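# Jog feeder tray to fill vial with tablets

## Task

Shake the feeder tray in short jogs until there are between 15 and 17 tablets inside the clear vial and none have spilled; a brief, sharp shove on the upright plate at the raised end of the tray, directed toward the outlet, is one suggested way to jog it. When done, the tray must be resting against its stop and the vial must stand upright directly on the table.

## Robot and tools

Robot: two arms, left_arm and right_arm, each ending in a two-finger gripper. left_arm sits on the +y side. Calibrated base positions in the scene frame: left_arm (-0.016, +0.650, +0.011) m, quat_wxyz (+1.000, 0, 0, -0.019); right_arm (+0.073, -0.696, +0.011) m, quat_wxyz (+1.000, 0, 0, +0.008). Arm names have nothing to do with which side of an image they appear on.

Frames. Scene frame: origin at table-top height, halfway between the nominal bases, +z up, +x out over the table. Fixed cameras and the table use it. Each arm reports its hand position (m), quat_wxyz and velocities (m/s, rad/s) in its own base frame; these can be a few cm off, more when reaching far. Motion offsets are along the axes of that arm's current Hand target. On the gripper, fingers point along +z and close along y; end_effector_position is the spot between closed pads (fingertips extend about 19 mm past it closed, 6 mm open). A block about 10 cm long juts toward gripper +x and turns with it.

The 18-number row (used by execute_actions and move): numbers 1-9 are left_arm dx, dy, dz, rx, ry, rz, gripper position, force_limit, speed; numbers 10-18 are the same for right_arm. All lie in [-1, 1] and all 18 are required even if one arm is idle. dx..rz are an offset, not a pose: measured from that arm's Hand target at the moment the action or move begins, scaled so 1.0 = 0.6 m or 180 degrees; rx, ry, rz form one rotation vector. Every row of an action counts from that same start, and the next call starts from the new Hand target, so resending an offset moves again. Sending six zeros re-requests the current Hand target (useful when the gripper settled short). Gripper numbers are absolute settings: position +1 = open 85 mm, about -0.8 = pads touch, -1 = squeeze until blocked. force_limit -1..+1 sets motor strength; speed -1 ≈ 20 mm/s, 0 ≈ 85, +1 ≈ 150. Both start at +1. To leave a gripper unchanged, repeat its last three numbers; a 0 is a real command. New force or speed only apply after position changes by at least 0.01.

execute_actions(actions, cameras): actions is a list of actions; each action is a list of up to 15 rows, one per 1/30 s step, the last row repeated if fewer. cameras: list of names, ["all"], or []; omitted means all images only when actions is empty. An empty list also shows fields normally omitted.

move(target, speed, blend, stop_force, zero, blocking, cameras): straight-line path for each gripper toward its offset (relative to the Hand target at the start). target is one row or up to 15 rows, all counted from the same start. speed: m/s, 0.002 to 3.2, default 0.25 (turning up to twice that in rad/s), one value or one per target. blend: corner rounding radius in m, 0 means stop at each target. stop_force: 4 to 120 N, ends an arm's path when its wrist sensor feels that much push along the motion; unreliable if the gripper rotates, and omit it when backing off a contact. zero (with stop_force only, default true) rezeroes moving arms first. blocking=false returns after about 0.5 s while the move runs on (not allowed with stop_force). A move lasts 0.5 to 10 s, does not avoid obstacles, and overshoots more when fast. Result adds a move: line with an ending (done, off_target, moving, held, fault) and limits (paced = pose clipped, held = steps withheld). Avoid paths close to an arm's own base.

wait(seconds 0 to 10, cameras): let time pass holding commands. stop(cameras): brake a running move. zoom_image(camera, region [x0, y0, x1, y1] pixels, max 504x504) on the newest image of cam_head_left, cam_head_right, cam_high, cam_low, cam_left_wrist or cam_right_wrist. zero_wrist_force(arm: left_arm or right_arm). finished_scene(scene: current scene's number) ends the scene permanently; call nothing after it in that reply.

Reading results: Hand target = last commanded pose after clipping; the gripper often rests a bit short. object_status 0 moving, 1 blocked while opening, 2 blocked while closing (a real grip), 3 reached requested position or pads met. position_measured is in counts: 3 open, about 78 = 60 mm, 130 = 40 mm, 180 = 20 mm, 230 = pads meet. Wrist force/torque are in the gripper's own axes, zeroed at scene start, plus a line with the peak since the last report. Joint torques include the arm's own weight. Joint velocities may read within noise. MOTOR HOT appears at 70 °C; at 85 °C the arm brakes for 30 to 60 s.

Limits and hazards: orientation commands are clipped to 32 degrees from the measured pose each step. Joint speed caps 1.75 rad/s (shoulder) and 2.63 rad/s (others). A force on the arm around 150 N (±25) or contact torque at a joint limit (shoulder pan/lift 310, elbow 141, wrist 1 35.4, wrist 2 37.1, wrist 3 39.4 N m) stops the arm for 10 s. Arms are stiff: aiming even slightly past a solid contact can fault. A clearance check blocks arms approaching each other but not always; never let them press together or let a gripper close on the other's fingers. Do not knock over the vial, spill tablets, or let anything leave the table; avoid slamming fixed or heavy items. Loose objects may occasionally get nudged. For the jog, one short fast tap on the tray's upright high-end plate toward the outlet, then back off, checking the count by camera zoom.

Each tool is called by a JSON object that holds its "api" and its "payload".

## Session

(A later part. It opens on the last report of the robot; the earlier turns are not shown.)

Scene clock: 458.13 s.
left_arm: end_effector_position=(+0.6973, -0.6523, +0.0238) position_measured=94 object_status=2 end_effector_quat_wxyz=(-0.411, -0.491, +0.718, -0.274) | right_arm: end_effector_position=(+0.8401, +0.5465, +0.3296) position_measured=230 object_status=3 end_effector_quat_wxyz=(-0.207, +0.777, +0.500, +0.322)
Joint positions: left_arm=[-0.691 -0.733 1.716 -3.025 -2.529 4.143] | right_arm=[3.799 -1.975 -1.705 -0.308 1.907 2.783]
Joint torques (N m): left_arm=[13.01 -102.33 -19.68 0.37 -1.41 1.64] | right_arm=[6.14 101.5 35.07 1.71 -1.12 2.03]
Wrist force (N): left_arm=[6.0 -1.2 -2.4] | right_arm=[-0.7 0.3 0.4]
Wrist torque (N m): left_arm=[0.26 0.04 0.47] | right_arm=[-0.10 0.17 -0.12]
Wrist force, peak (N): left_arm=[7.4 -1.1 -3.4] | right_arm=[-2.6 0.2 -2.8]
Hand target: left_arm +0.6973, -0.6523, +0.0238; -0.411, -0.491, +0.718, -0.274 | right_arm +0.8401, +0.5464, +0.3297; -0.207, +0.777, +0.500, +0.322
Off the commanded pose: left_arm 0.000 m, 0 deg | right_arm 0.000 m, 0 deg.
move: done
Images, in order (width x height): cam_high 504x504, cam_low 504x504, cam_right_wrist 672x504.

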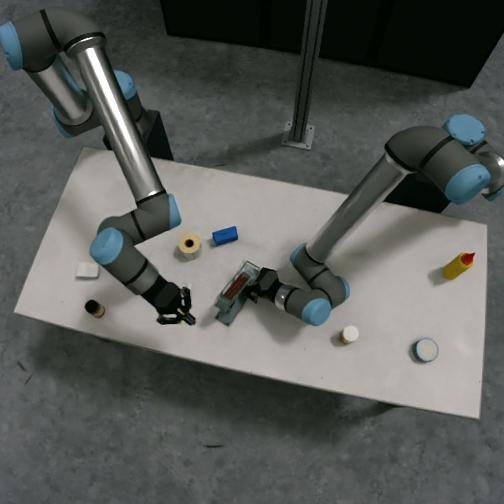

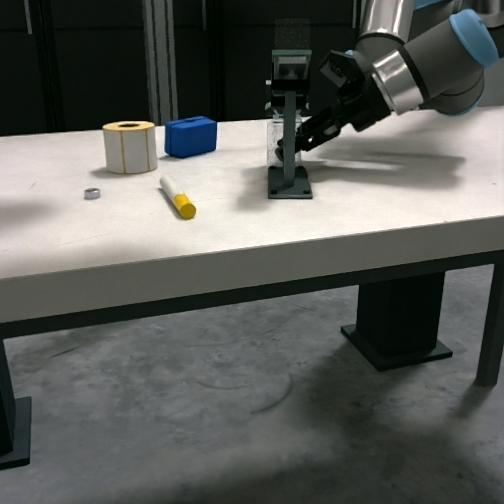

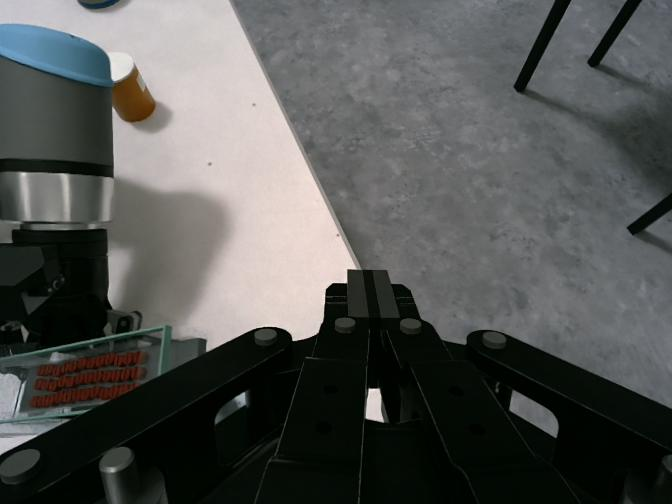

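{"api": "move", "payload": {"target": [0,0,0,0,0,0,-1,-1,-1,-0.1,-0.083,0.1,0,0,0,-1,-1,-1], "cameras": ["cam_right_wrist","cam_low","cam_high"], "speed": 0.15}}

{"api": "zoom_image", "payload": {"camera": "cam_low", "region": [225, 0, 405, 200]}}

{"api": "zoom_image", "payload": {"camera": "cam_right_wrist", "region": [50, 200, 450, 485]}}

Scene clock: 487.27 s.
left_arm: end_effector_position=(+0.6973, -0.6523, +0.0238) position_measured=94 object_status=2 end_effector_quat_wxyz=(-0.411, -0.491, +0.718, -0.274) | right_arm: end_effector_position=(+0.7948, +0.5671, +0.2446) position_measured=230 object_status=3 end_effector_quat_wxyz=(-0.207, +0.777, +0.500, +0.322)
Joint positions: left_arm=[-0.691 -0.733 1.716 -3.025 -2.529 4.143] | right_arm=[3.854 -2.017 -1.826 -0.132 1.87 2.827]
Joint torques (N m): left_arm=[11.81 -101.98 -22.98 0.79 -1.13 1.71] | right_arm=[-7.29 102 50.64 3.17 2.87 -1.1]
Wrist force (N): left_arm=[6.4 -1.0 -2.5] | right_arm=[-0.4 -0.2 0.4]
Wrist torque (N m): left_arm=[0.29 0.01 0.48] | right_arm=[-0.12 0.02 -0.13]
Wrist force, peak (N): left_arm=[7.3 -0.7 -3.1] | right_arm=[-2.1 -1.8 1.9]
Hand target: left_arm +0.6973, -0.6523, +0.0238; -0.411, -0.491, +0.718, -0.274 | right_arm +0.7948, +0.5671, +0.2448; -0.207, +0.777, +0.500, +0.322
Off the commanded pose: left_arm 0.000 m, 0 deg | right_arm 0.000 m, 0 deg.
move: done
Images, in order (width x height): cam_high 504x504, cam_low 504x504, cam_right_wrist 672x504.

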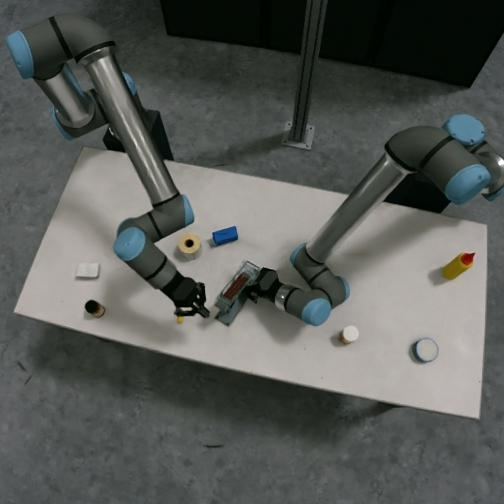

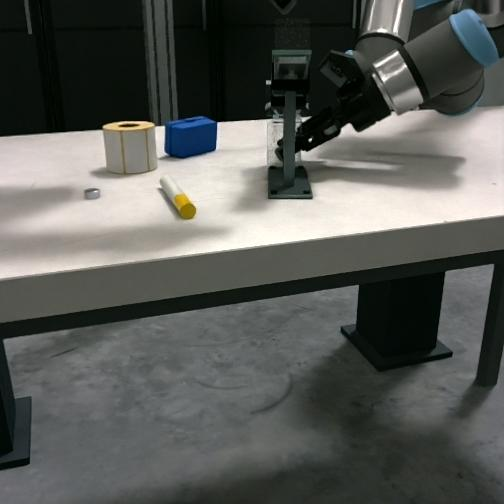

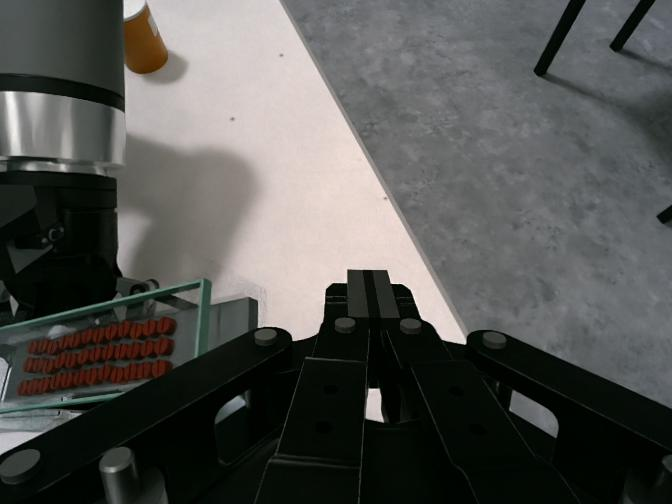

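Scaled by 2.520 from the camera's 504x504 image, which has a finer 720x720 frame.

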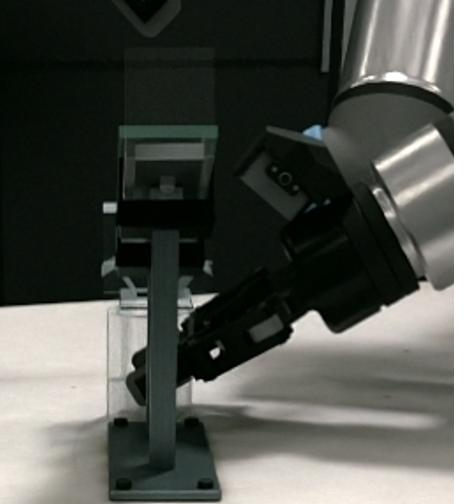

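Scaled by 1.260 from the camera's 672x504 image, which has a finer 960x720 frame.

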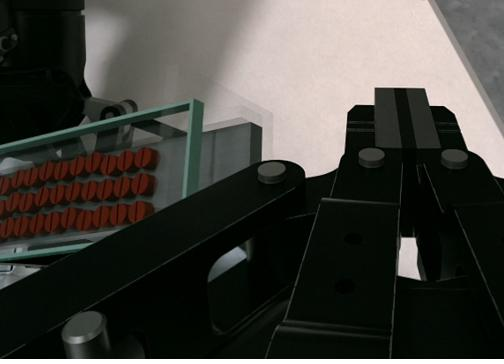

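{"api": "move", "payload": {"target": [0,0,0,0,0,0,-1,-1,-1,-0.0412,0,0.0412,0,0,0,-1,-1,-1], "cameras": ["cam_right_wrist","cam_low"], "speed": 0.15}}

{"api": "zoom_image", "payload": {"camera": "cam_low", "region": [225, 0, 405, 200]}}

{"api": "zoom_image", "payload": {"camera": "cam_right_wrist", "region": [150, 200, 450, 400]}}

Scene clock: 505.40 s.
left_arm: end_effector_position=(+0.6973, -0.6523, +0.0238) position_measured=94 object_status=2 end_effector_quat_wxyz=(-0.411, -0.491, +0.718, -0.274) | right_arm: end_effector_position=(+0.7947, +0.5670, +0.2095) position_measured=230 object_status=3 end_effector_quat_wxyz=(-0.207, +0.777, +0.500, +0.322) end_effector_velocity=(+0.000, +0.000, +0.001) end_effector_angular_velocity=(-0.002, +0.002, +0.000)
Joint positions: left_arm=[-0.691 -0.733 1.716 -3.025 -2.529 4.143] | right_arm=[3.854 -2.056 -1.843 -0.075 1.87 2.827]
Joint velocities: left_arm=[within noise] | right_arm=[0 0.002 0.001 -0.005 0 0]
Joint torques (N m): left_arm=[13.14 -99.85 -24.1 0.77 -1.05 1.28] | right_arm=[-12.25 102.08 51.62 1.96 2.45 0.35]
Wrist force (N): left_arm=[7.0 -0.4 -2.9] | right_arm=[-0.8 0.0 0.3]
Wrist torque (N m): left_arm=[0.37 0.00 0.48] | right_arm=[-0.09 0.13 -0.10]
Wrist force, peak (N): left_arm=[7.3 -0.8 -3.2] | right_arm=[-1.6 0.0 1.5]
Hand target: left_arm +0.6973, -0.6523, +0.0238; -0.411, -0.491, +0.718, -0.274 | right_arm +0.7948, +0.5671, +0.2098; -0.207, +0.777, +0.500, +0.322
Off the commanded pose: left_arm 0.000 m, 0 deg | right_arm 0.000 m, 0 deg.
move: done
Images, in order (width x height): cam_low 504x504, cam_right_wrist 672x504.

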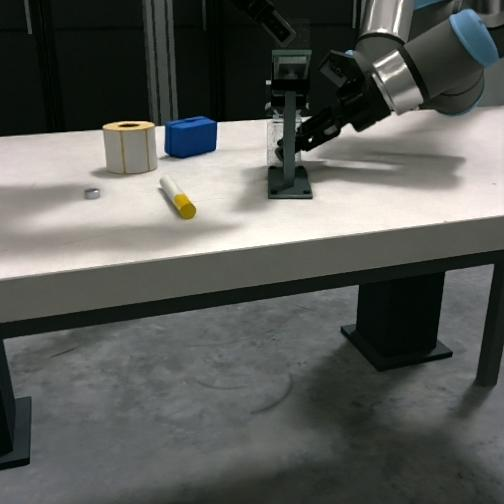

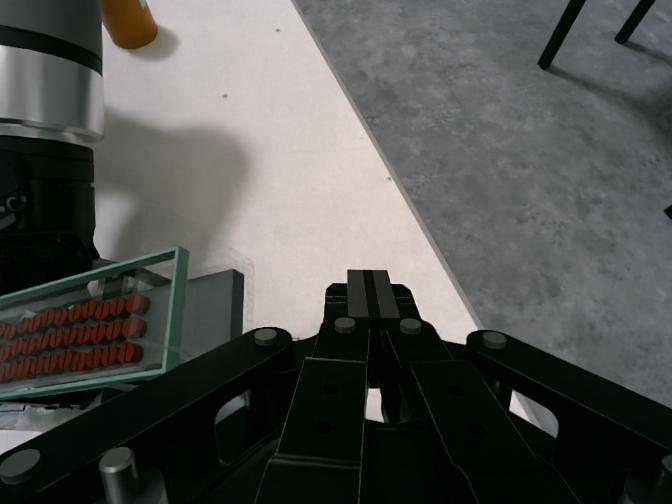

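Scaled by 2.520 from the camera's 504x504 image, which has a finer 720x720 frame.

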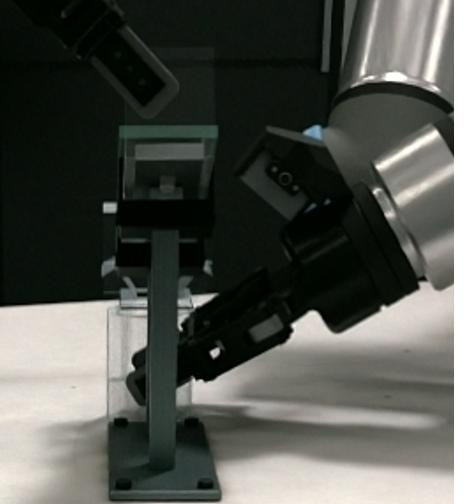

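Scaled by 1.680 from the camera's 672x504 image, which has a finer 960x720 frame.

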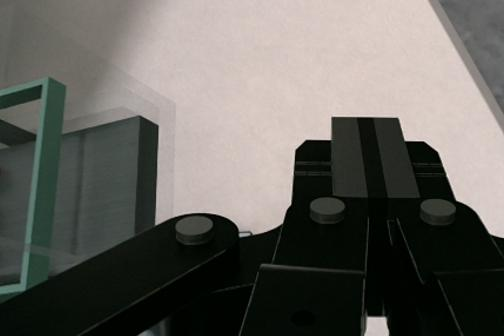

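{"api": "move", "payload": {"target": [0,0,0,0,0,0,-1,-1,-1,0,-0.06,0,0,0,0,-1,-1,-1], "cameras": ["cam_right_wrist","cam_left_wrist"], "speed": 0.02, "stop_force": 4}}

{"api": "zoom_image", "payload": {"camera": "cam_right_wrist", "region": [150, 200, 450, 400]}}

Scene clock: 521.93 s.
left_arm: end_effector_position=(+0.6973, -0.6523, +0.0238) position_measured=94 object_status=2 end_effector_quat_wxyz=(-0.411, -0.491, +0.718, -0.274) | right_arm: end_effector_position=(+0.7621, +0.5820, +0.2098) position_measured=230 object_status=3 end_effector_quat_wxyz=(-0.207, +0.777, +0.500, +0.322)
Joint positions: left_arm=[-0.691 -0.733 1.716 -3.025 -2.529 4.143] | right_arm=[3.896 -2.031 -1.887 -0.048 1.842 2.859]
Joint torques (N m): left_arm=[12.44 -99.92 -28.48 0.56 -1.05 1.56] | right_arm=[-11.02 59.84 50.79 2.52 1.38 -1.27]
Wrist force (N): left_arm=[6.7 -0.6 -2.8] | right_arm=[0.2 0.2 0.5]
Wrist torque (N m): left_arm=[0.35 0.01 0.47] | right_arm=[-0.02 -0.10 -0.07]
Wrist force, peak (N): left_arm=[7.5 -1.2 -3.0] | right_arm=[-0.6 1.4 0.1]
Hand target: left_arm +0.6973, -0.6523, +0.0238; -0.411, -0.491, +0.718, -0.274 | right_arm +0.7621, +0.5820, +0.2098; -0.207, +0.777, +0.500, +0.322
Off the commanded pose: left_arm 0.000 m, 0 deg | right_arm 0.000 m, 0 deg.
move: done
Images, in order (width x height): cam_left_wrist 672x504, cam_right_wrist 672x504.

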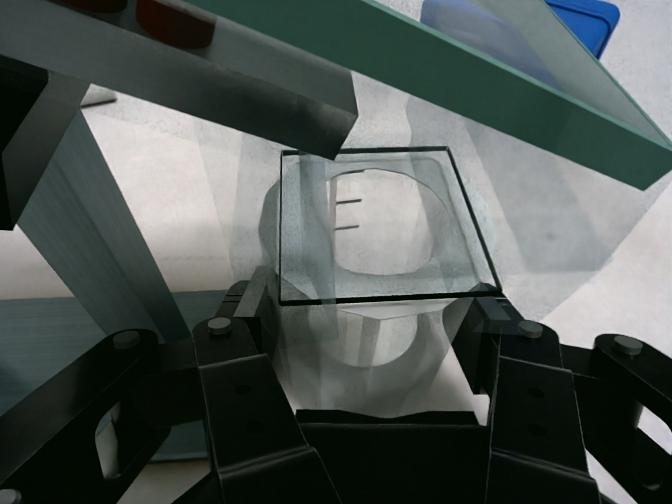

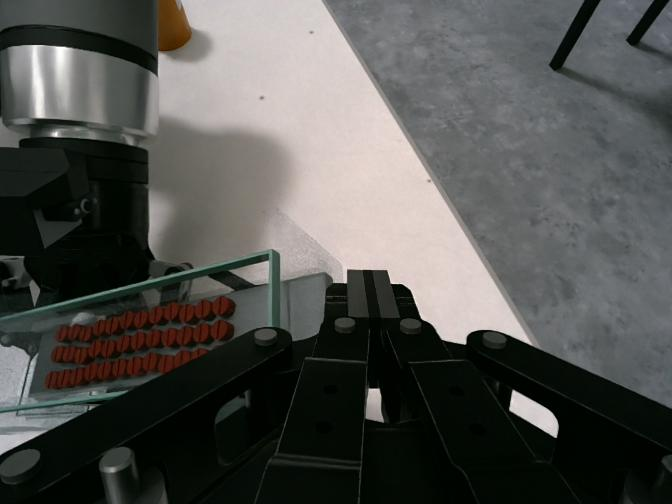

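Scaled by 1.680 from the camera's 672x504 image, which has a finer 960x720 frame.

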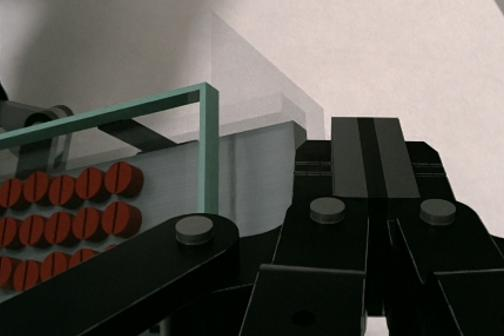

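{"api": "move", "payload": {"target": [0,0,0,0,0,0,-1,-1,-1,0,-0.04,0,0,0,0,-1,-1,-1], "cameras": ["cam_right_wrist","cam_left_wrist"], "speed": 0.01, "stop_force": 4}}

{"api": "zoom_image", "payload": {"camera": "cam_right_wrist", "region": [150, 200, 450, 400]}}

Scene clock: 533.03 s.
left_arm: end_effector_position=(+0.6973, -0.6523, +0.0238) position_measured=94 object_status=2 end_effector_quat_wxyz=(-0.411, -0.491, +0.718, -0.274) | right_arm: end_effector_position=(+0.7542, +0.5855, +0.2098) position_measured=230 object_status=3 end_effector_quat_wxyz=(-0.207, +0.777, +0.500, +0.322)
Joint positions: left_arm=[-0.691 -0.733 1.716 -3.025 -2.529 4.143] | right_arm=[3.907 -2.025 -1.897 -0.041 1.835 2.867]
Joint torques (N m): left_arm=[9.52 -101.93 -33.15 0.82 -1.2 1.06] | right_arm=[-10.6 57.37 49.28 1.98 2.78 -1.11]
Wrist force (N): left_arm=[6.7 -0.7 -2.8] | right_arm=[1.0 2.0 -0.3]
Wrist torque (N m): left_arm=[0.34 -0.02 0.47] | right_arm=[0.02 -0.06 -0.07]
Wrist force, peak (N): left_arm=[7.3 -0.8 -3.2] | right_arm=[0.5 4.7 0.6]
Hand target: left_arm +0.6973, -0.6523, +0.0238; -0.411, -0.491, +0.718, -0.274 | right_arm +0.7542, +0.5855, +0.2098; -0.207, +0.777, +0.500, +0.322 (not the last commanded pose)
Off the commanded pose: left_arm 0.000 m, 0 deg | right_arm 0.015 m, 0 deg.
move: contact (right_arm)
Images, in order (width x height): cam_left_wrist 672x504, cam_right_wrist 672x504.

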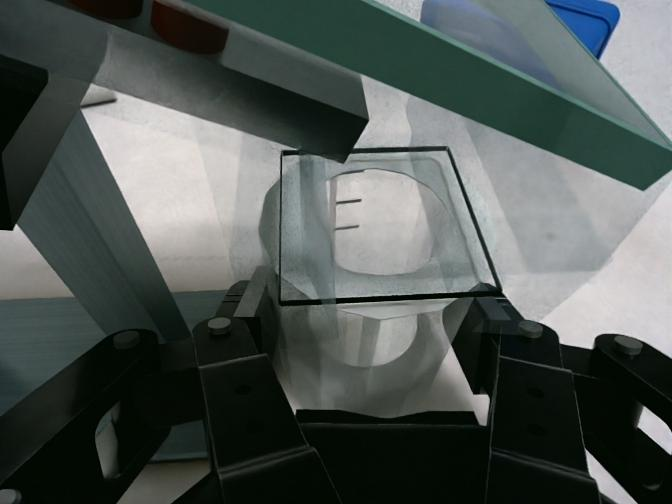

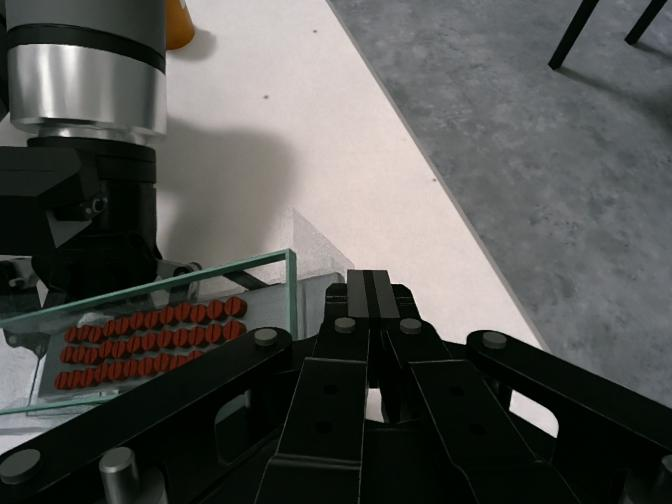

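Scaled by 1.680 from the camera's 672x504 image, which has a finer 960x720 frame.

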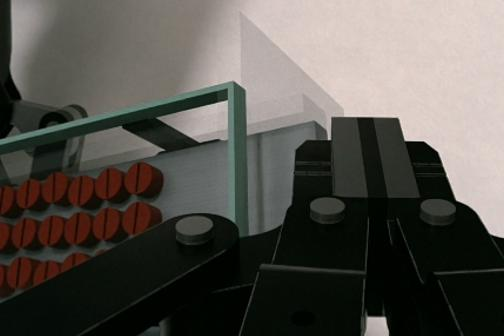

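{"api": "execute_actions", "payload": {"actions": [[[0,0,0,0,0,0,-1,-1,-1,0,-0.01,0,0,0,0,-1,-1,-1],[0,0,0,0,0,0,-1,-1,-1,0,-0.02,0,0,0,0,-1,-1,-1],[0,0,0,0,0,0,-1,-1,-1,0,-0.02,0,0,0,0,-1,-1,-1],[0,0,0,0,0,0,-1,-1,-1,0,0,0,0,0,0,-1,-1,-1],[0,0,0,0,0,0,-1,-1,-1,0,0.02,0,0,0,0,-1,-1,-1]]], "cameras": ["cam_right_wrist","cam_left_wrist"]}}

{"api": "zoom_image", "payload": {"camera": "cam_right_wrist", "region": [0, 200, 450, 450]}}

Scene clock: 546.77 s.
left_arm: end_effector_position=(+0.6973, -0.6523, +0.0238) position_measured=94 object_status=2 end_effector_quat_wxyz=(-0.411, -0.491, +0.718, -0.274) | right_arm: end_effector_position=(+0.7651, +0.5806, +0.2097) position_measured=230 object_status=3 end_effector_quat_wxyz=(-0.207, +0.777, +0.500, +0.322)
Joint positions: left_arm=[-0.691 -0.733 1.716 -3.025 -2.529 4.143] | right_arm=[3.892 -2.034 -1.883 -0.05 1.844 2.856]
Joint torques (N m): left_arm=[12.12 -99.05 -34.39 0.55 -1.44 1.15] | right_arm=[-10.69 98.65 36.38 9.52 0.15 -1.12]
Wrist force (N): left_arm=[6.6 -0.9 -2.6] | right_arm=[-0.5 -2.6 0.7]
Wrist torque (N m): left_arm=[0.29 -0.03 0.48] | right_arm=[-0.49 0.02 0.12]
Wrist force, peak (N): left_arm=[7.3 -0.8 -2.9] | right_arm=[5.7 69.8 1.6]
Hand target: left_arm +0.6973, -0.6523, +0.0238; -0.411, -0.491, +0.718, -0.274 | right_arm +0.7652, +0.5806, +0.2098; -0.207, +0.777, +0.500, +0.322
Off the commanded pose: left_arm 0.000 m, 0 deg | right_arm 0.000 m, 0 deg.
Images, in order (width x height): cam_left_wrist 672x504, cam_right_wrist 672x504.

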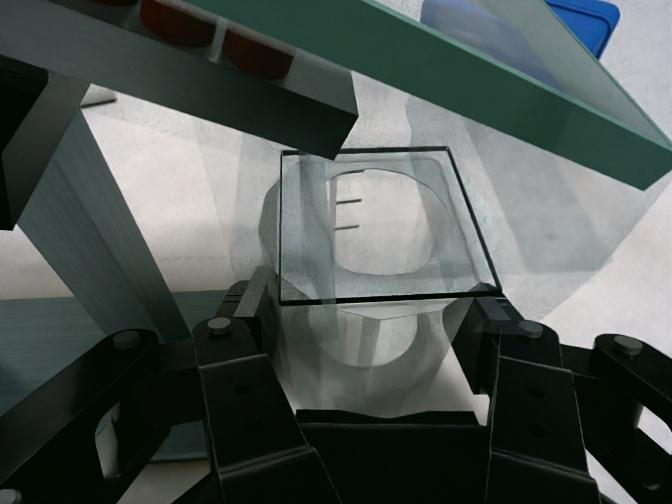

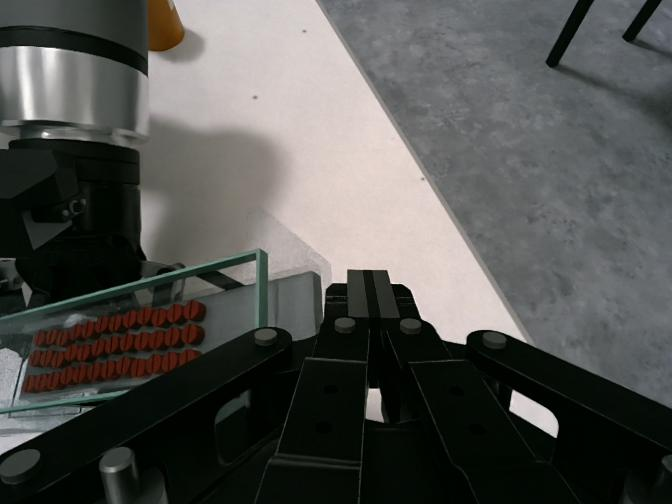

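Scaled by 1.120 from the camera's 672x504 image, which has a finer 960x720 frame.

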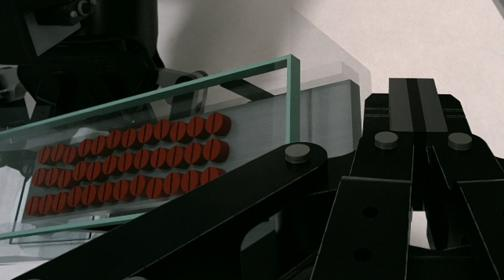

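{"api": "execute_actions", "payload": {"actions": [[[0,0,0,0,0,0,-1,-1,-1,0,-0.004,0,0,0,0,-1,-1,-1],[0,0,0,0,0,0,-1,-1,-1,0,-0.008,0,0,0,0,-1,-1,-1],[0,0,0,0,0,0,-1,-1,-1,0,-0.012,0,0,0,0,-1,-1,-1],[0,0,0,0,0,0,-1,-1,-1,0,-0.016,0,0,0,0,-1,-1,-1],[0,0,0,0,0,0,-1,-1,-1,0,-0.02,0,0,0,0,-1,-1,-1],[0,0,0,0,0,0,-1,-1,-1,0,-0.03,0,0,0,0,-1,-1,-1],[0,0,0,0,0,0,-1,-1,-1,0,-0.038,0,0,0,0,-1,-1,-1],[0,0,0,0,0,0,-1,-1,-1,0,-0.038,0,0,0,0,-1,-1,-1],[0,0,0,0,0,0,-1,-1,-1,0,-0.02,0,0,0,0,-1,-1,-1],[0,0,0,0,0,0,-1,-1,-1,0,0,0,0,0,0,-1,-1,-1]]], "cameras": ["cam_right_wrist","cam_left_wrist"]}}

{"api": "zoom_image", "payload": {"camera": "cam_right_wrist", "region": [0, 200, 450, 450]}}

Scene clock: 577.17 s.
left_arm: end_effector_position=(+0.6973, -0.6523, +0.0238) position_measured=94 object_status=2 end_effector_quat_wxyz=(-0.411, -0.491, +0.718, -0.274) | right_arm: end_effector_position=(+0.7651, +0.5806, +0.2097) position_measured=230 object_status=3 end_effector_quat_wxyz=(-0.207, +0.777, +0.500, +0.322)
Joint positions: left_arm=[-0.691 -0.733 1.716 -3.025 -2.529 4.143] | right_arm=[3.892 -2.034 -1.883 -0.05 1.844 2.856]
Joint torques (N m): left_arm=[11.21 -97.42 -33.85 0.81 -1.36 1.01] | right_arm=[-12.06 87.92 36.32 9.19 0.48 -0.8]
Wrist force (N): left_arm=[6.5 -0.8 -3.0] | right_arm=[-6.2 -5.2 1.1]
Wrist torque (N m): left_arm=[0.31 0.03 0.47] | right_arm=[-0.93 0.97 0.11]
Wrist force, peak (N): left_arm=[7.5 -0.9 -3.0] | right_arm=[5.6 67.0 2.0]
Hand target: left_arm +0.6973, -0.6523, +0.0238; -0.411, -0.491, +0.718, -0.274 | right_arm +0.7652, +0.5806, +0.2098; -0.207, +0.777, +0.500, +0.322
Off the commanded pose: left_arm 0.000 m, 0 deg | right_arm 0.000 m, 0 deg.
Images, in order (width x height): cam_left_wrist 672x504, cam_right_wrist 672x504.

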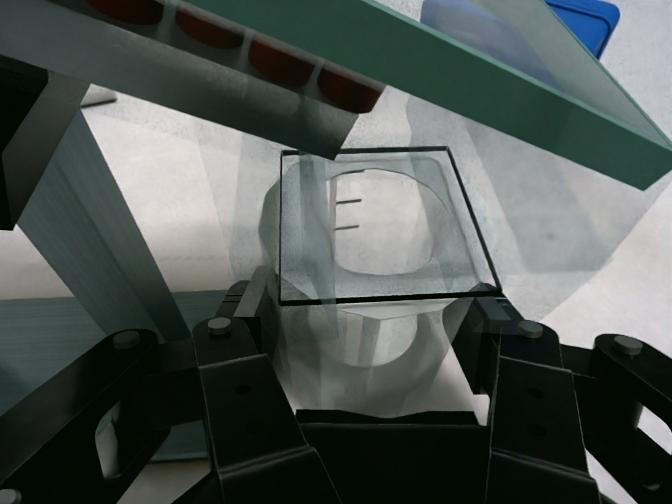

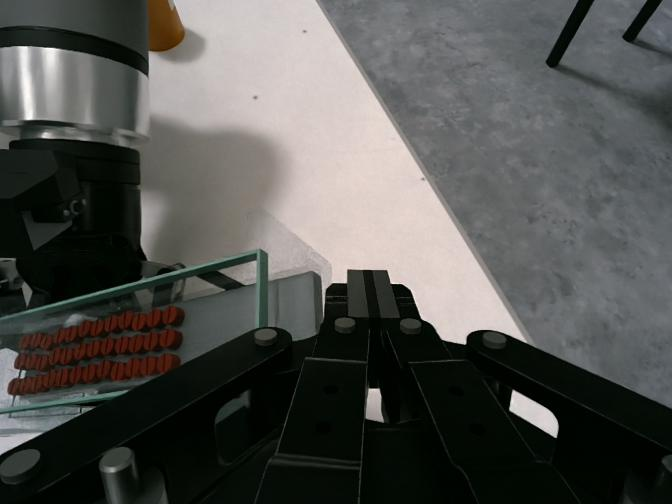

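Scaled by 1.120 from the camera's 672x504 image, which has a finer 960x720 frame.

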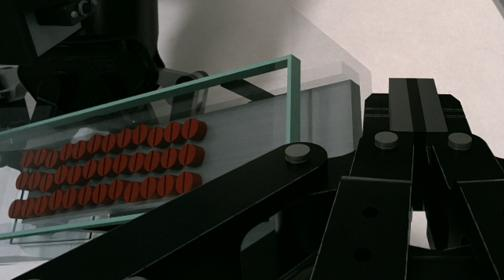

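{"api": "execute_actions", "payload": {"actions": [[[0,0,0,0,0,0,-1,-1,-1,0,-0.004,0,0,0,0,-1,-1,-1],[0,0,0,0,0,0,-1,-1,-1,0,-0.008,0,0,0,0,-1,-1,-1],[0,0,0,0,0,0,-1,-1,-1,0,-0.012,0,0,0,0,-1,-1,-1],[0,0,0,0,0,0,-1,-1,-1,0,-0.016,0,0,0,0,-1,-1,-1],[0,0,0,0,0,0,-1,-1,-1,0,-0.02,0,0,0,0,-1,-1,-1],[0,0,0,0,0,0,-1,-1,-1,0,-0.024,0,0,0,0,-1,-1,-1],[0,0,0,0,0,0,-1,-1,-1,0,-0.029,0,0,0,0,-1,-1,-1],[0,0,0,0,0,0,-1,-1,-1,0,-0.034,0,0,0,0,-1,-1,-1],[0,0,0,0,0,0,-1,-1,-1,0,-0.038,0,0,0,0,-1,-1,-1],[0,0,0,0,0,0,-1,-1,-1,0,-0.02,0,0,0,0,-1,-1,-1],[0,0,0,0,0,0,-1,-1,-1,0,0,0,0,0,0,-1,-1,-1]]], "cameras": ["cam_right_wrist","cam_left_wrist"]}}

{"api": "zoom_image", "payload": {"camera": "cam_right_wrist", "region": [0, 200, 450, 450]}}

Scene clock: 601.93 s.
left_arm: end_effector_position=(+0.6973, -0.6523, +0.0238) position_measured=94 object_status=2 end_effector_quat_wxyz=(-0.411, -0.491, +0.718, -0.274) | right_arm: end_effector_position=(+0.7651, +0.5806, +0.2097) position_measured=230 object_status=3 end_effector_quat_wxyz=(-0.207, +0.777, +0.500, +0.322)
Joint positions: left_arm=[-0.691 -0.733 1.716 -3.025 -2.529 4.143] | right_arm=[3.892 -2.034 -1.883 -0.05 1.844 2.856]
Joint torques (N m): left_arm=[10.63 -101.11 -34.38 0.36 -1.2 0.93] | right_arm=[-10.56 88.18 35.96 9.08 0.04 -0.84]
Wrist force (N): left_arm=[6.6 -0.7 -2.9] | right_arm=[-5.2 -2.6 -0.1]
Wrist torque (N m): left_arm=[0.26 -0.02 0.48] | right_arm=[-0.50 0.80 0.11]
Wrist force, peak (N): left_arm=[7.3 -1.0 -3.1] | right_arm=[-2.7 56.4 -9.7]
Hand target: left_arm +0.6973, -0.6523, +0.0238; -0.411, -0.491, +0.718, -0.274 | right_arm +0.7652, +0.5806, +0.2098; -0.207, +0.777, +0.500, +0.322
Off the commanded pose: left_arm 0.000 m, 0 deg | right_arm 0.000 m, 0 deg.
Images, in order (width x height): cam_left_wrist 672x504, cam_right_wrist 672x504.

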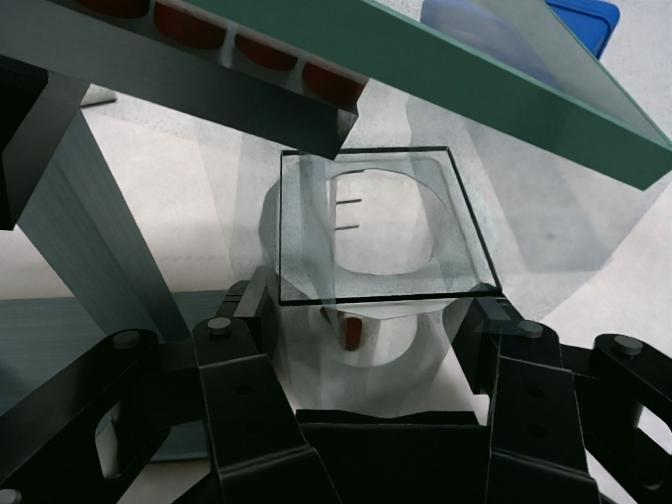

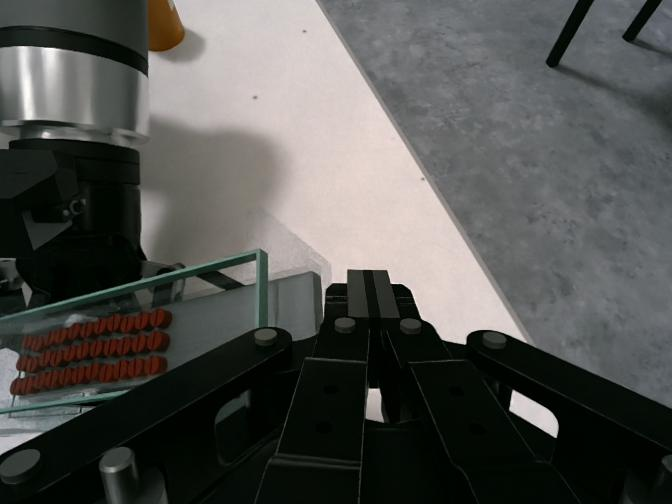

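Scaled by 1.120 from the camera's 672x504 image, which has a finer 960x720 frame.

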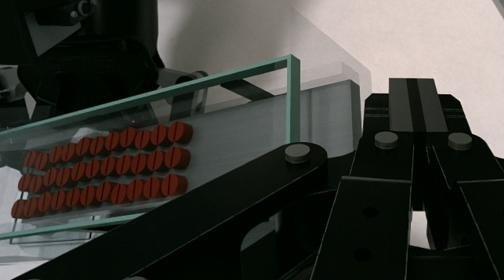

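{"api": "zoom_image", "payload": {"camera": "cam_left_wrist", "region": [240, 140, 520, 400]}}

{"api": "zoom_image", "payload": {"camera": "cam_right_wrist", "region": [0, 280, 200, 420]}}

Scaled by 1.800 from the camera's 672x504 image, which has a finer 960x720 frame.

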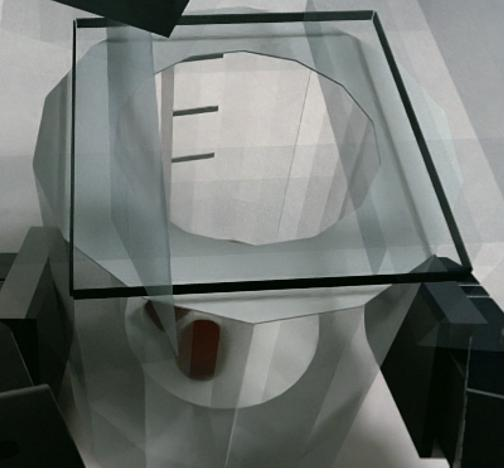

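Scaled by 2.520 from the camera's 672x504 image, which has a finer 960x720 frame.

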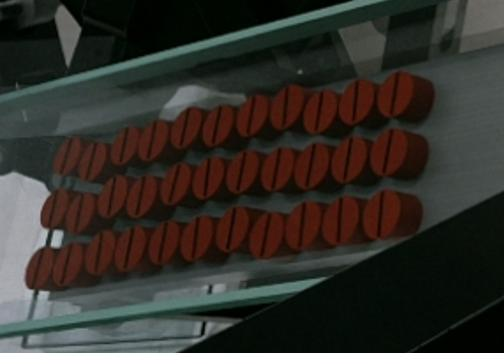

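{"api": "execute_actions", "payload": {"actions": [[[0,0,0,0,0,0,-1,-1,-1,0,-0.004,0,0,0,0,-1,-1,-1],[0,0,0,0,0,0,-1,-1,-1,0,-0.008,0,0,0,0,-1,-1,-1],[0,0,0,0,0,0,-1,-1,-1,0,-0.012,0,0,0,0,-1,-1,-1],[0,0,0,0,0,0,-1,-1,-1,0,-0.016,0,0,0,0,-1,-1,-1],[0,0,0,0,0,0,-1,-1,-1,0,-0.02,0,0,0,0,-1,-1,-1],[0,0,0,0,0,0,-1,-1,-1,0,-0.03,0,0,0,0,-1,-1,-1],[0,0,0,0,0,0,-1,-1,-1,0,-0.038,0,0,0,0,-1,-1,-1],[0,0,0,0,0,0,-1,-1,-1,0,-0.038,0,0,0,0,-1,-1,-1],[0,0,0,0,0,0,-1,-1,-1,0,-0.02,0,0,0,0,-1,-1,-1],[0,0,0,0,0,0,-1,-1,-1,0,0,0,0,0,0,-1,-1,-1]]], "cameras": ["cam_right_wrist","cam_left_wrist"]}}

{"api": "zoom_image", "payload": {"camera": "cam_right_wrist", "region": [0, 280, 200, 420]}}

{"api": "zoom_image", "payload": {"camera": "cam_left_wrist", "region": [240, 140, 520, 400]}}

Scene clock: 628.33 s.
left_arm: end_effector_position=(+0.6973, -0.6523, +0.0238) position_measured=94 object_status=2 end_effector_quat_wxyz=(-0.411, -0.491, +0.718, -0.274) | right_arm: end_effector_position=(+0.7651, +0.5806, +0.2097) position_measured=230 object_status=3 end_effector_quat_wxyz=(-0.207, +0.777, +0.500, +0.322)
Joint positions: left_arm=[-0.691 -0.733 1.716 -3.025 -2.529 4.143] | right_arm=[3.892 -2.034 -1.883 -0.05 1.844 2.856]
Joint torques (N m): left_arm=[9.07 -102.75 -34.43 0.45 -1.2 1.27] | right_arm=[-11.19 88.11 35.41 8.89 -0.4 -0.86]
Wrist force (N): left_arm=[7.3 -0.2 -3.0] | right_arm=[-1.9 -3.8 0.8]
Wrist torque (N m): left_arm=[0.31 -0.07 0.48] | right_arm=[-0.70 0.25 0.11]
Wrist force, peak (N): left_arm=[7.3 -0.3 -3.1] | right_arm=[0.8 67.0 1.3]
Hand target: left_arm +0.6973, -0.6523, +0.0238; -0.411, -0.491, +0.718, -0.274 | right_arm +0.7652, +0.5806, +0.2098; -0.207, +0.777, +0.500, +0.322
Off the commanded pose: left_arm 0.000 m, 0 deg | right_arm 0.000 m, 0 deg.
Images, in order (width x height): cam_left_wrist 672x504, cam_right_wrist 672x504.

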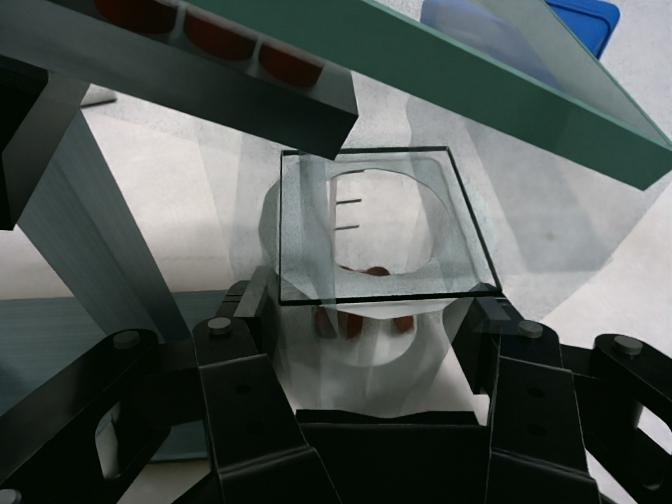

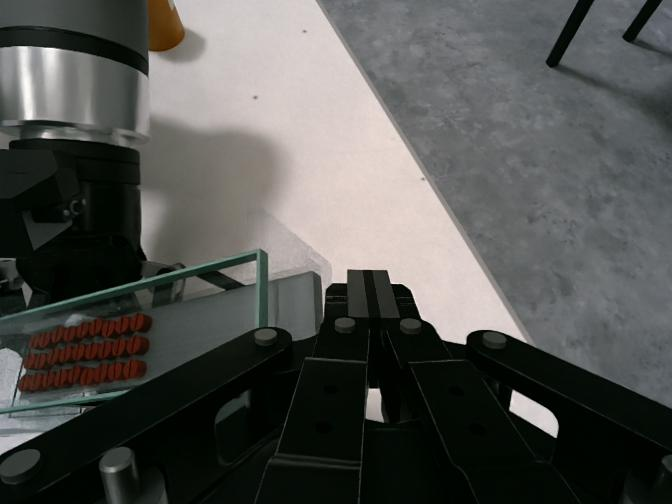

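Scaled by 2.520 from the camera's 672x504 image, which has a finer 960x720 frame.

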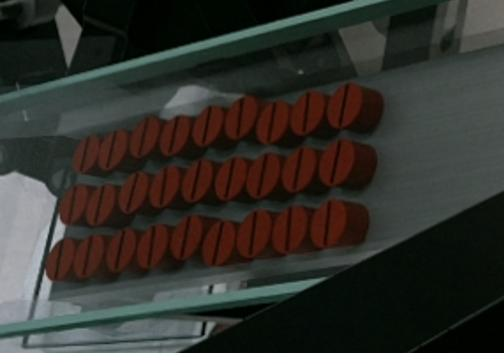

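Scaled by 1.800 from the camera's 672x504 image, which has a finer 960x720 frame.

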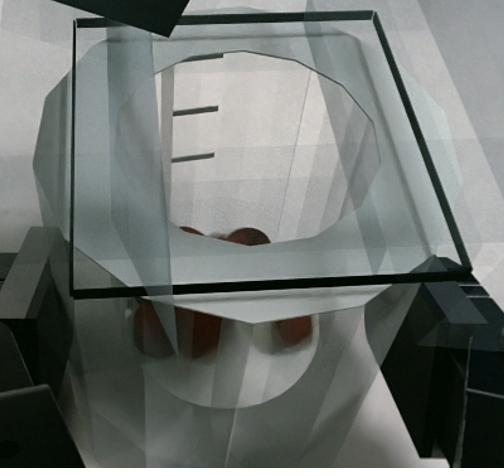

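{"api": "execute_actions", "payload": {"actions": [[[0,0,0,0,0,0,-1,-1,-1,0,-0.004,0,0,0,0,-1,-1,-1],[0,0,0,0,0,0,-1,-1,-1,0,-0.008,0,0,0,0,-1,-1,-1],[0,0,0,0,0,0,-1,-1,-1,0,-0.012,0,0,0,0,-1,-1,-1],[0,0,0,0,0,0,-1,-1,-1,0,-0.016,0,0,0,0,-1,-1,-1],[0,0,0,0,0,0,-1,-1,-1,0,-0.02,0,0,0,0,-1,-1,-1],[0,0,0,0,0,0,-1,-1,-1,0,-0.03,0,0,0,0,-1,-1,-1],[0,0,0,0,0,0,-1,-1,-1,0,-0.038,0,0,0,0,-1,-1,-1],[0,0,0,0,0,0,-1,-1,-1,0,-0.038,0,0,0,0,-1,-1,-1],[0,0,0,0,0,0,-1,-1,-1,0,-0.02,0,0,0,0,-1,-1,-1],[0,0,0,0,0,0,-1,-1,-1,0,0,0,0,0,0,-1,-1,-1]]], "cameras": ["cam_right_wrist","cam_left_wrist"]}}

{"api": "zoom_image", "payload": {"camera": "cam_right_wrist", "region": [0, 280, 200, 420]}}

{"api": "zoom_image", "payload": {"camera": "cam_left_wrist", "region": [240, 140, 520, 400]}}

Scene clock: 646.17 s.
left_arm: end_effector_position=(+0.6973, -0.6523, +0.0238) position_measured=94 object_status=2 end_effector_quat_wxyz=(-0.411, -0.491, +0.718, -0.274) | right_arm: end_effector_position=(+0.7651, +0.5806, +0.2097) position_measured=230 object_status=3 end_effector_quat_wxyz=(-0.207, +0.777, +0.500, +0.322)
Joint positions: left_arm=[-0.691 -0.733 1.716 -3.025 -2.529 4.143] | right_arm=[3.892 -2.034 -1.883 -0.05 1.844 2.856]
Joint torques (N m): left_arm=[8.95 -100.48 -33.69 0.31 -1.42 1.28] | right_arm=[-11.28 87.27 36.43 9.03 -0.05 -1.12]
Wrist force (N): left_arm=[7.2 -0.3 -3.2] | right_arm=[-0.4 -6.1 -3.1]
Wrist torque (N m): left_arm=[0.29 -0.04 0.47] | right_arm=[-1.08 0.01 0.12]
Wrist force, peak (N): left_arm=[7.3 -0.1 -3.2] | right_arm=[4.6 66.3 1.6]
Hand target: left_arm +0.6973, -0.6523, +0.0238; -0.411, -0.491, +0.718, -0.274 | right_arm +0.7652, +0.5806, +0.2098; -0.207, +0.777, +0.500, +0.322
Off the commanded pose: left_arm 0.000 m, 0 deg | right_arm 0.000 m, 0 deg.
Images, in order (width x height): cam_left_wrist 672x504, cam_right_wrist 672x504.

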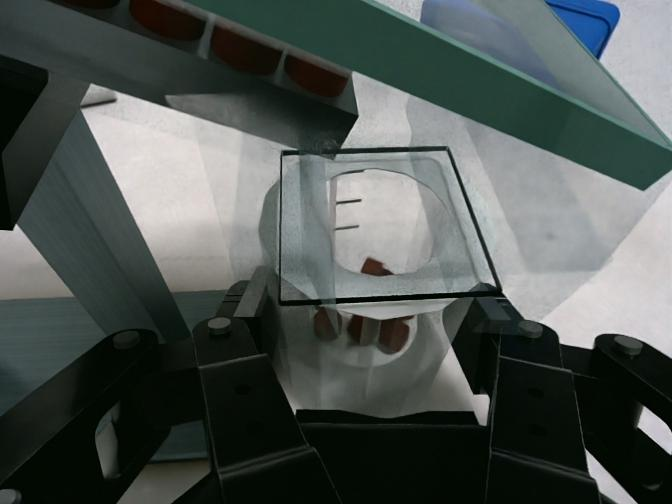

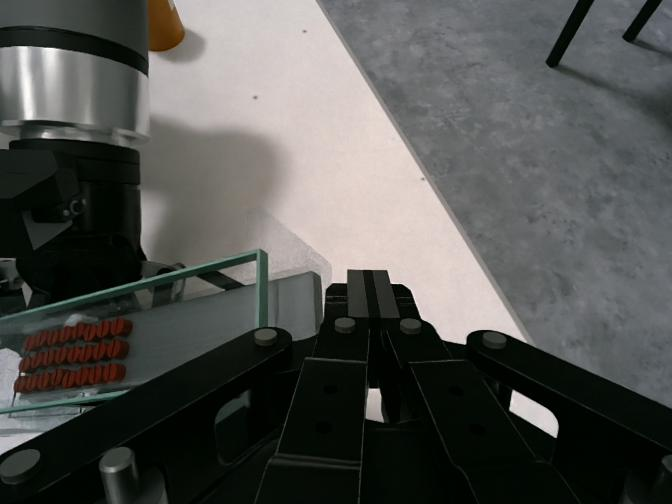

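Scaled by 2.520 from the camera's 672x504 image, which has a finer 960x720 frame.

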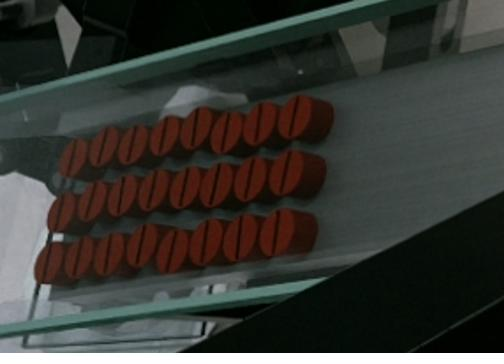

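Scaled by 1.800 from the camera's 672x504 image, which has a finer 960x720 frame.

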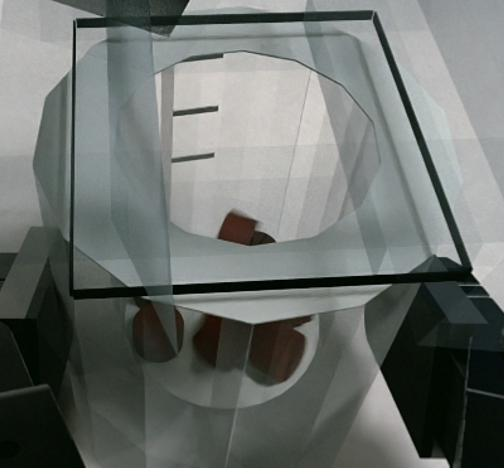

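{"api": "execute_actions", "payload": {"actions": [[[0,0,0,0,0,0,-1,-1,-1,0,-0.004,0,0,0,0,-1,-1,-1],[0,0,0,0,0,0,-1,-1,-1,0,-0.008,0,0,0,0,-1,-1,-1],[0,0,0,0,0,0,-1,-1,-1,0,-0.012,0,0,0,0,-1,-1,-1],[0,0,0,0,0,0,-1,-1,-1,0,-0.016,0,0,0,0,-1,-1,-1],[0,0,0,0,0,0,-1,-1,-1,0,-0.02,0,0,0,0,-1,-1,-1],[0,0,0,0,0,0,-1,-1,-1,0,-0.03,0,0,0,0,-1,-1,-1],[0,0,0,0,0,0,-1,-1,-1,0,-0.03,0,0,0,0,-1,-1,-1],[0,0,0,0,0,0,-1,-1,-1,0,-0.02,0,0,0,0,-1,-1,-1],[0,0,0,0,0,0,-1,-1,-1,0,0,0,0,0,0,-1,-1,-1]]], "cameras": ["cam_right_wrist","cam_left_wrist"]}}

{"api": "zoom_image", "payload": {"camera": "cam_right_wrist", "region": [0, 280, 200, 420]}}

{"api": "zoom_image", "payload": {"camera": "cam_left_wrist", "region": [240, 140, 520, 400]}}

Scene clock: 666.43 s.
left_arm: end_effector_position=(+0.6973, -0.6523, +0.0238) position_measured=94 object_status=2 end_effector_quat_wxyz=(-0.411, -0.491, +0.718, -0.274) | right_arm: end_effector_position=(+0.7651, +0.5806, +0.2098) position_measured=230 object_status=3 end_effector_quat_wxyz=(-0.207, +0.777, +0.500, +0.322)
Joint positions: left_arm=[-0.691 -0.733 1.716 -3.025 -2.529 4.143] | right_arm=[3.892 -2.034 -1.883 -0.05 1.844 2.856]
Joint torques (N m): left_arm=[10.36 -102.03 -33.44 0.37 -1.23 0.67] | right_arm=[-6.11 90.87 32.25 9.33 -0.06 0.16]
Wrist force (N): left_arm=[7.1 -0.4 -3.4] | right_arm=[-0.2 -5.9 -3.0]
Wrist torque (N m): left_arm=[0.29 -0.05 0.47] | right_arm=[-1.05 -0.03 0.12]
Wrist force, peak (N): left_arm=[7.2 -0.3 -3.5] | right_arm=[1.9 -13.2 -3.2]
Hand target: left_arm +0.6973, -0.6523, +0.0238; -0.411, -0.491, +0.718, -0.274 | right_arm +0.7652, +0.5806, +0.2098; -0.207, +0.777, +0.500, +0.322
Off the commanded pose: left_arm 0.000 m, 0 deg | right_arm 0.000 m, 0 deg.
Images, in order (width x height): cam_left_wrist 672x504, cam_right_wrist 672x504.

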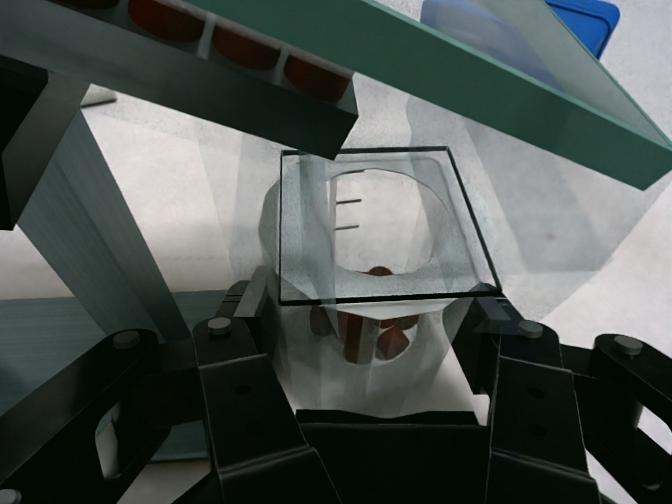

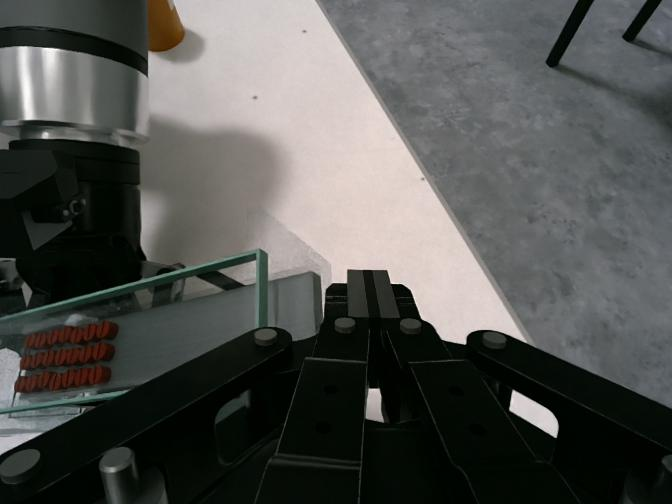

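Scaled by 2.520 from the camera's 672x504 image, which has a finer 960x720 frame.

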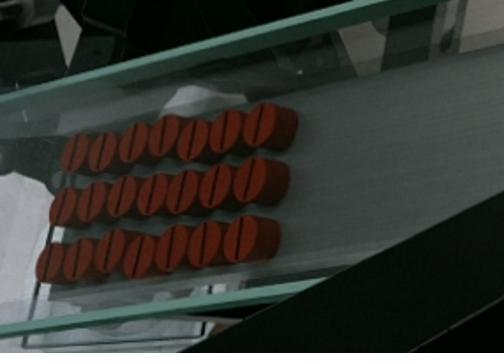

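Scaled by 1.800 from the camera's 672x504 image, which has a finer 960x720 frame.

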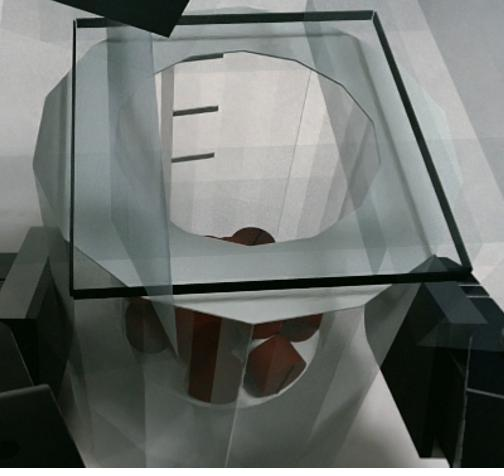

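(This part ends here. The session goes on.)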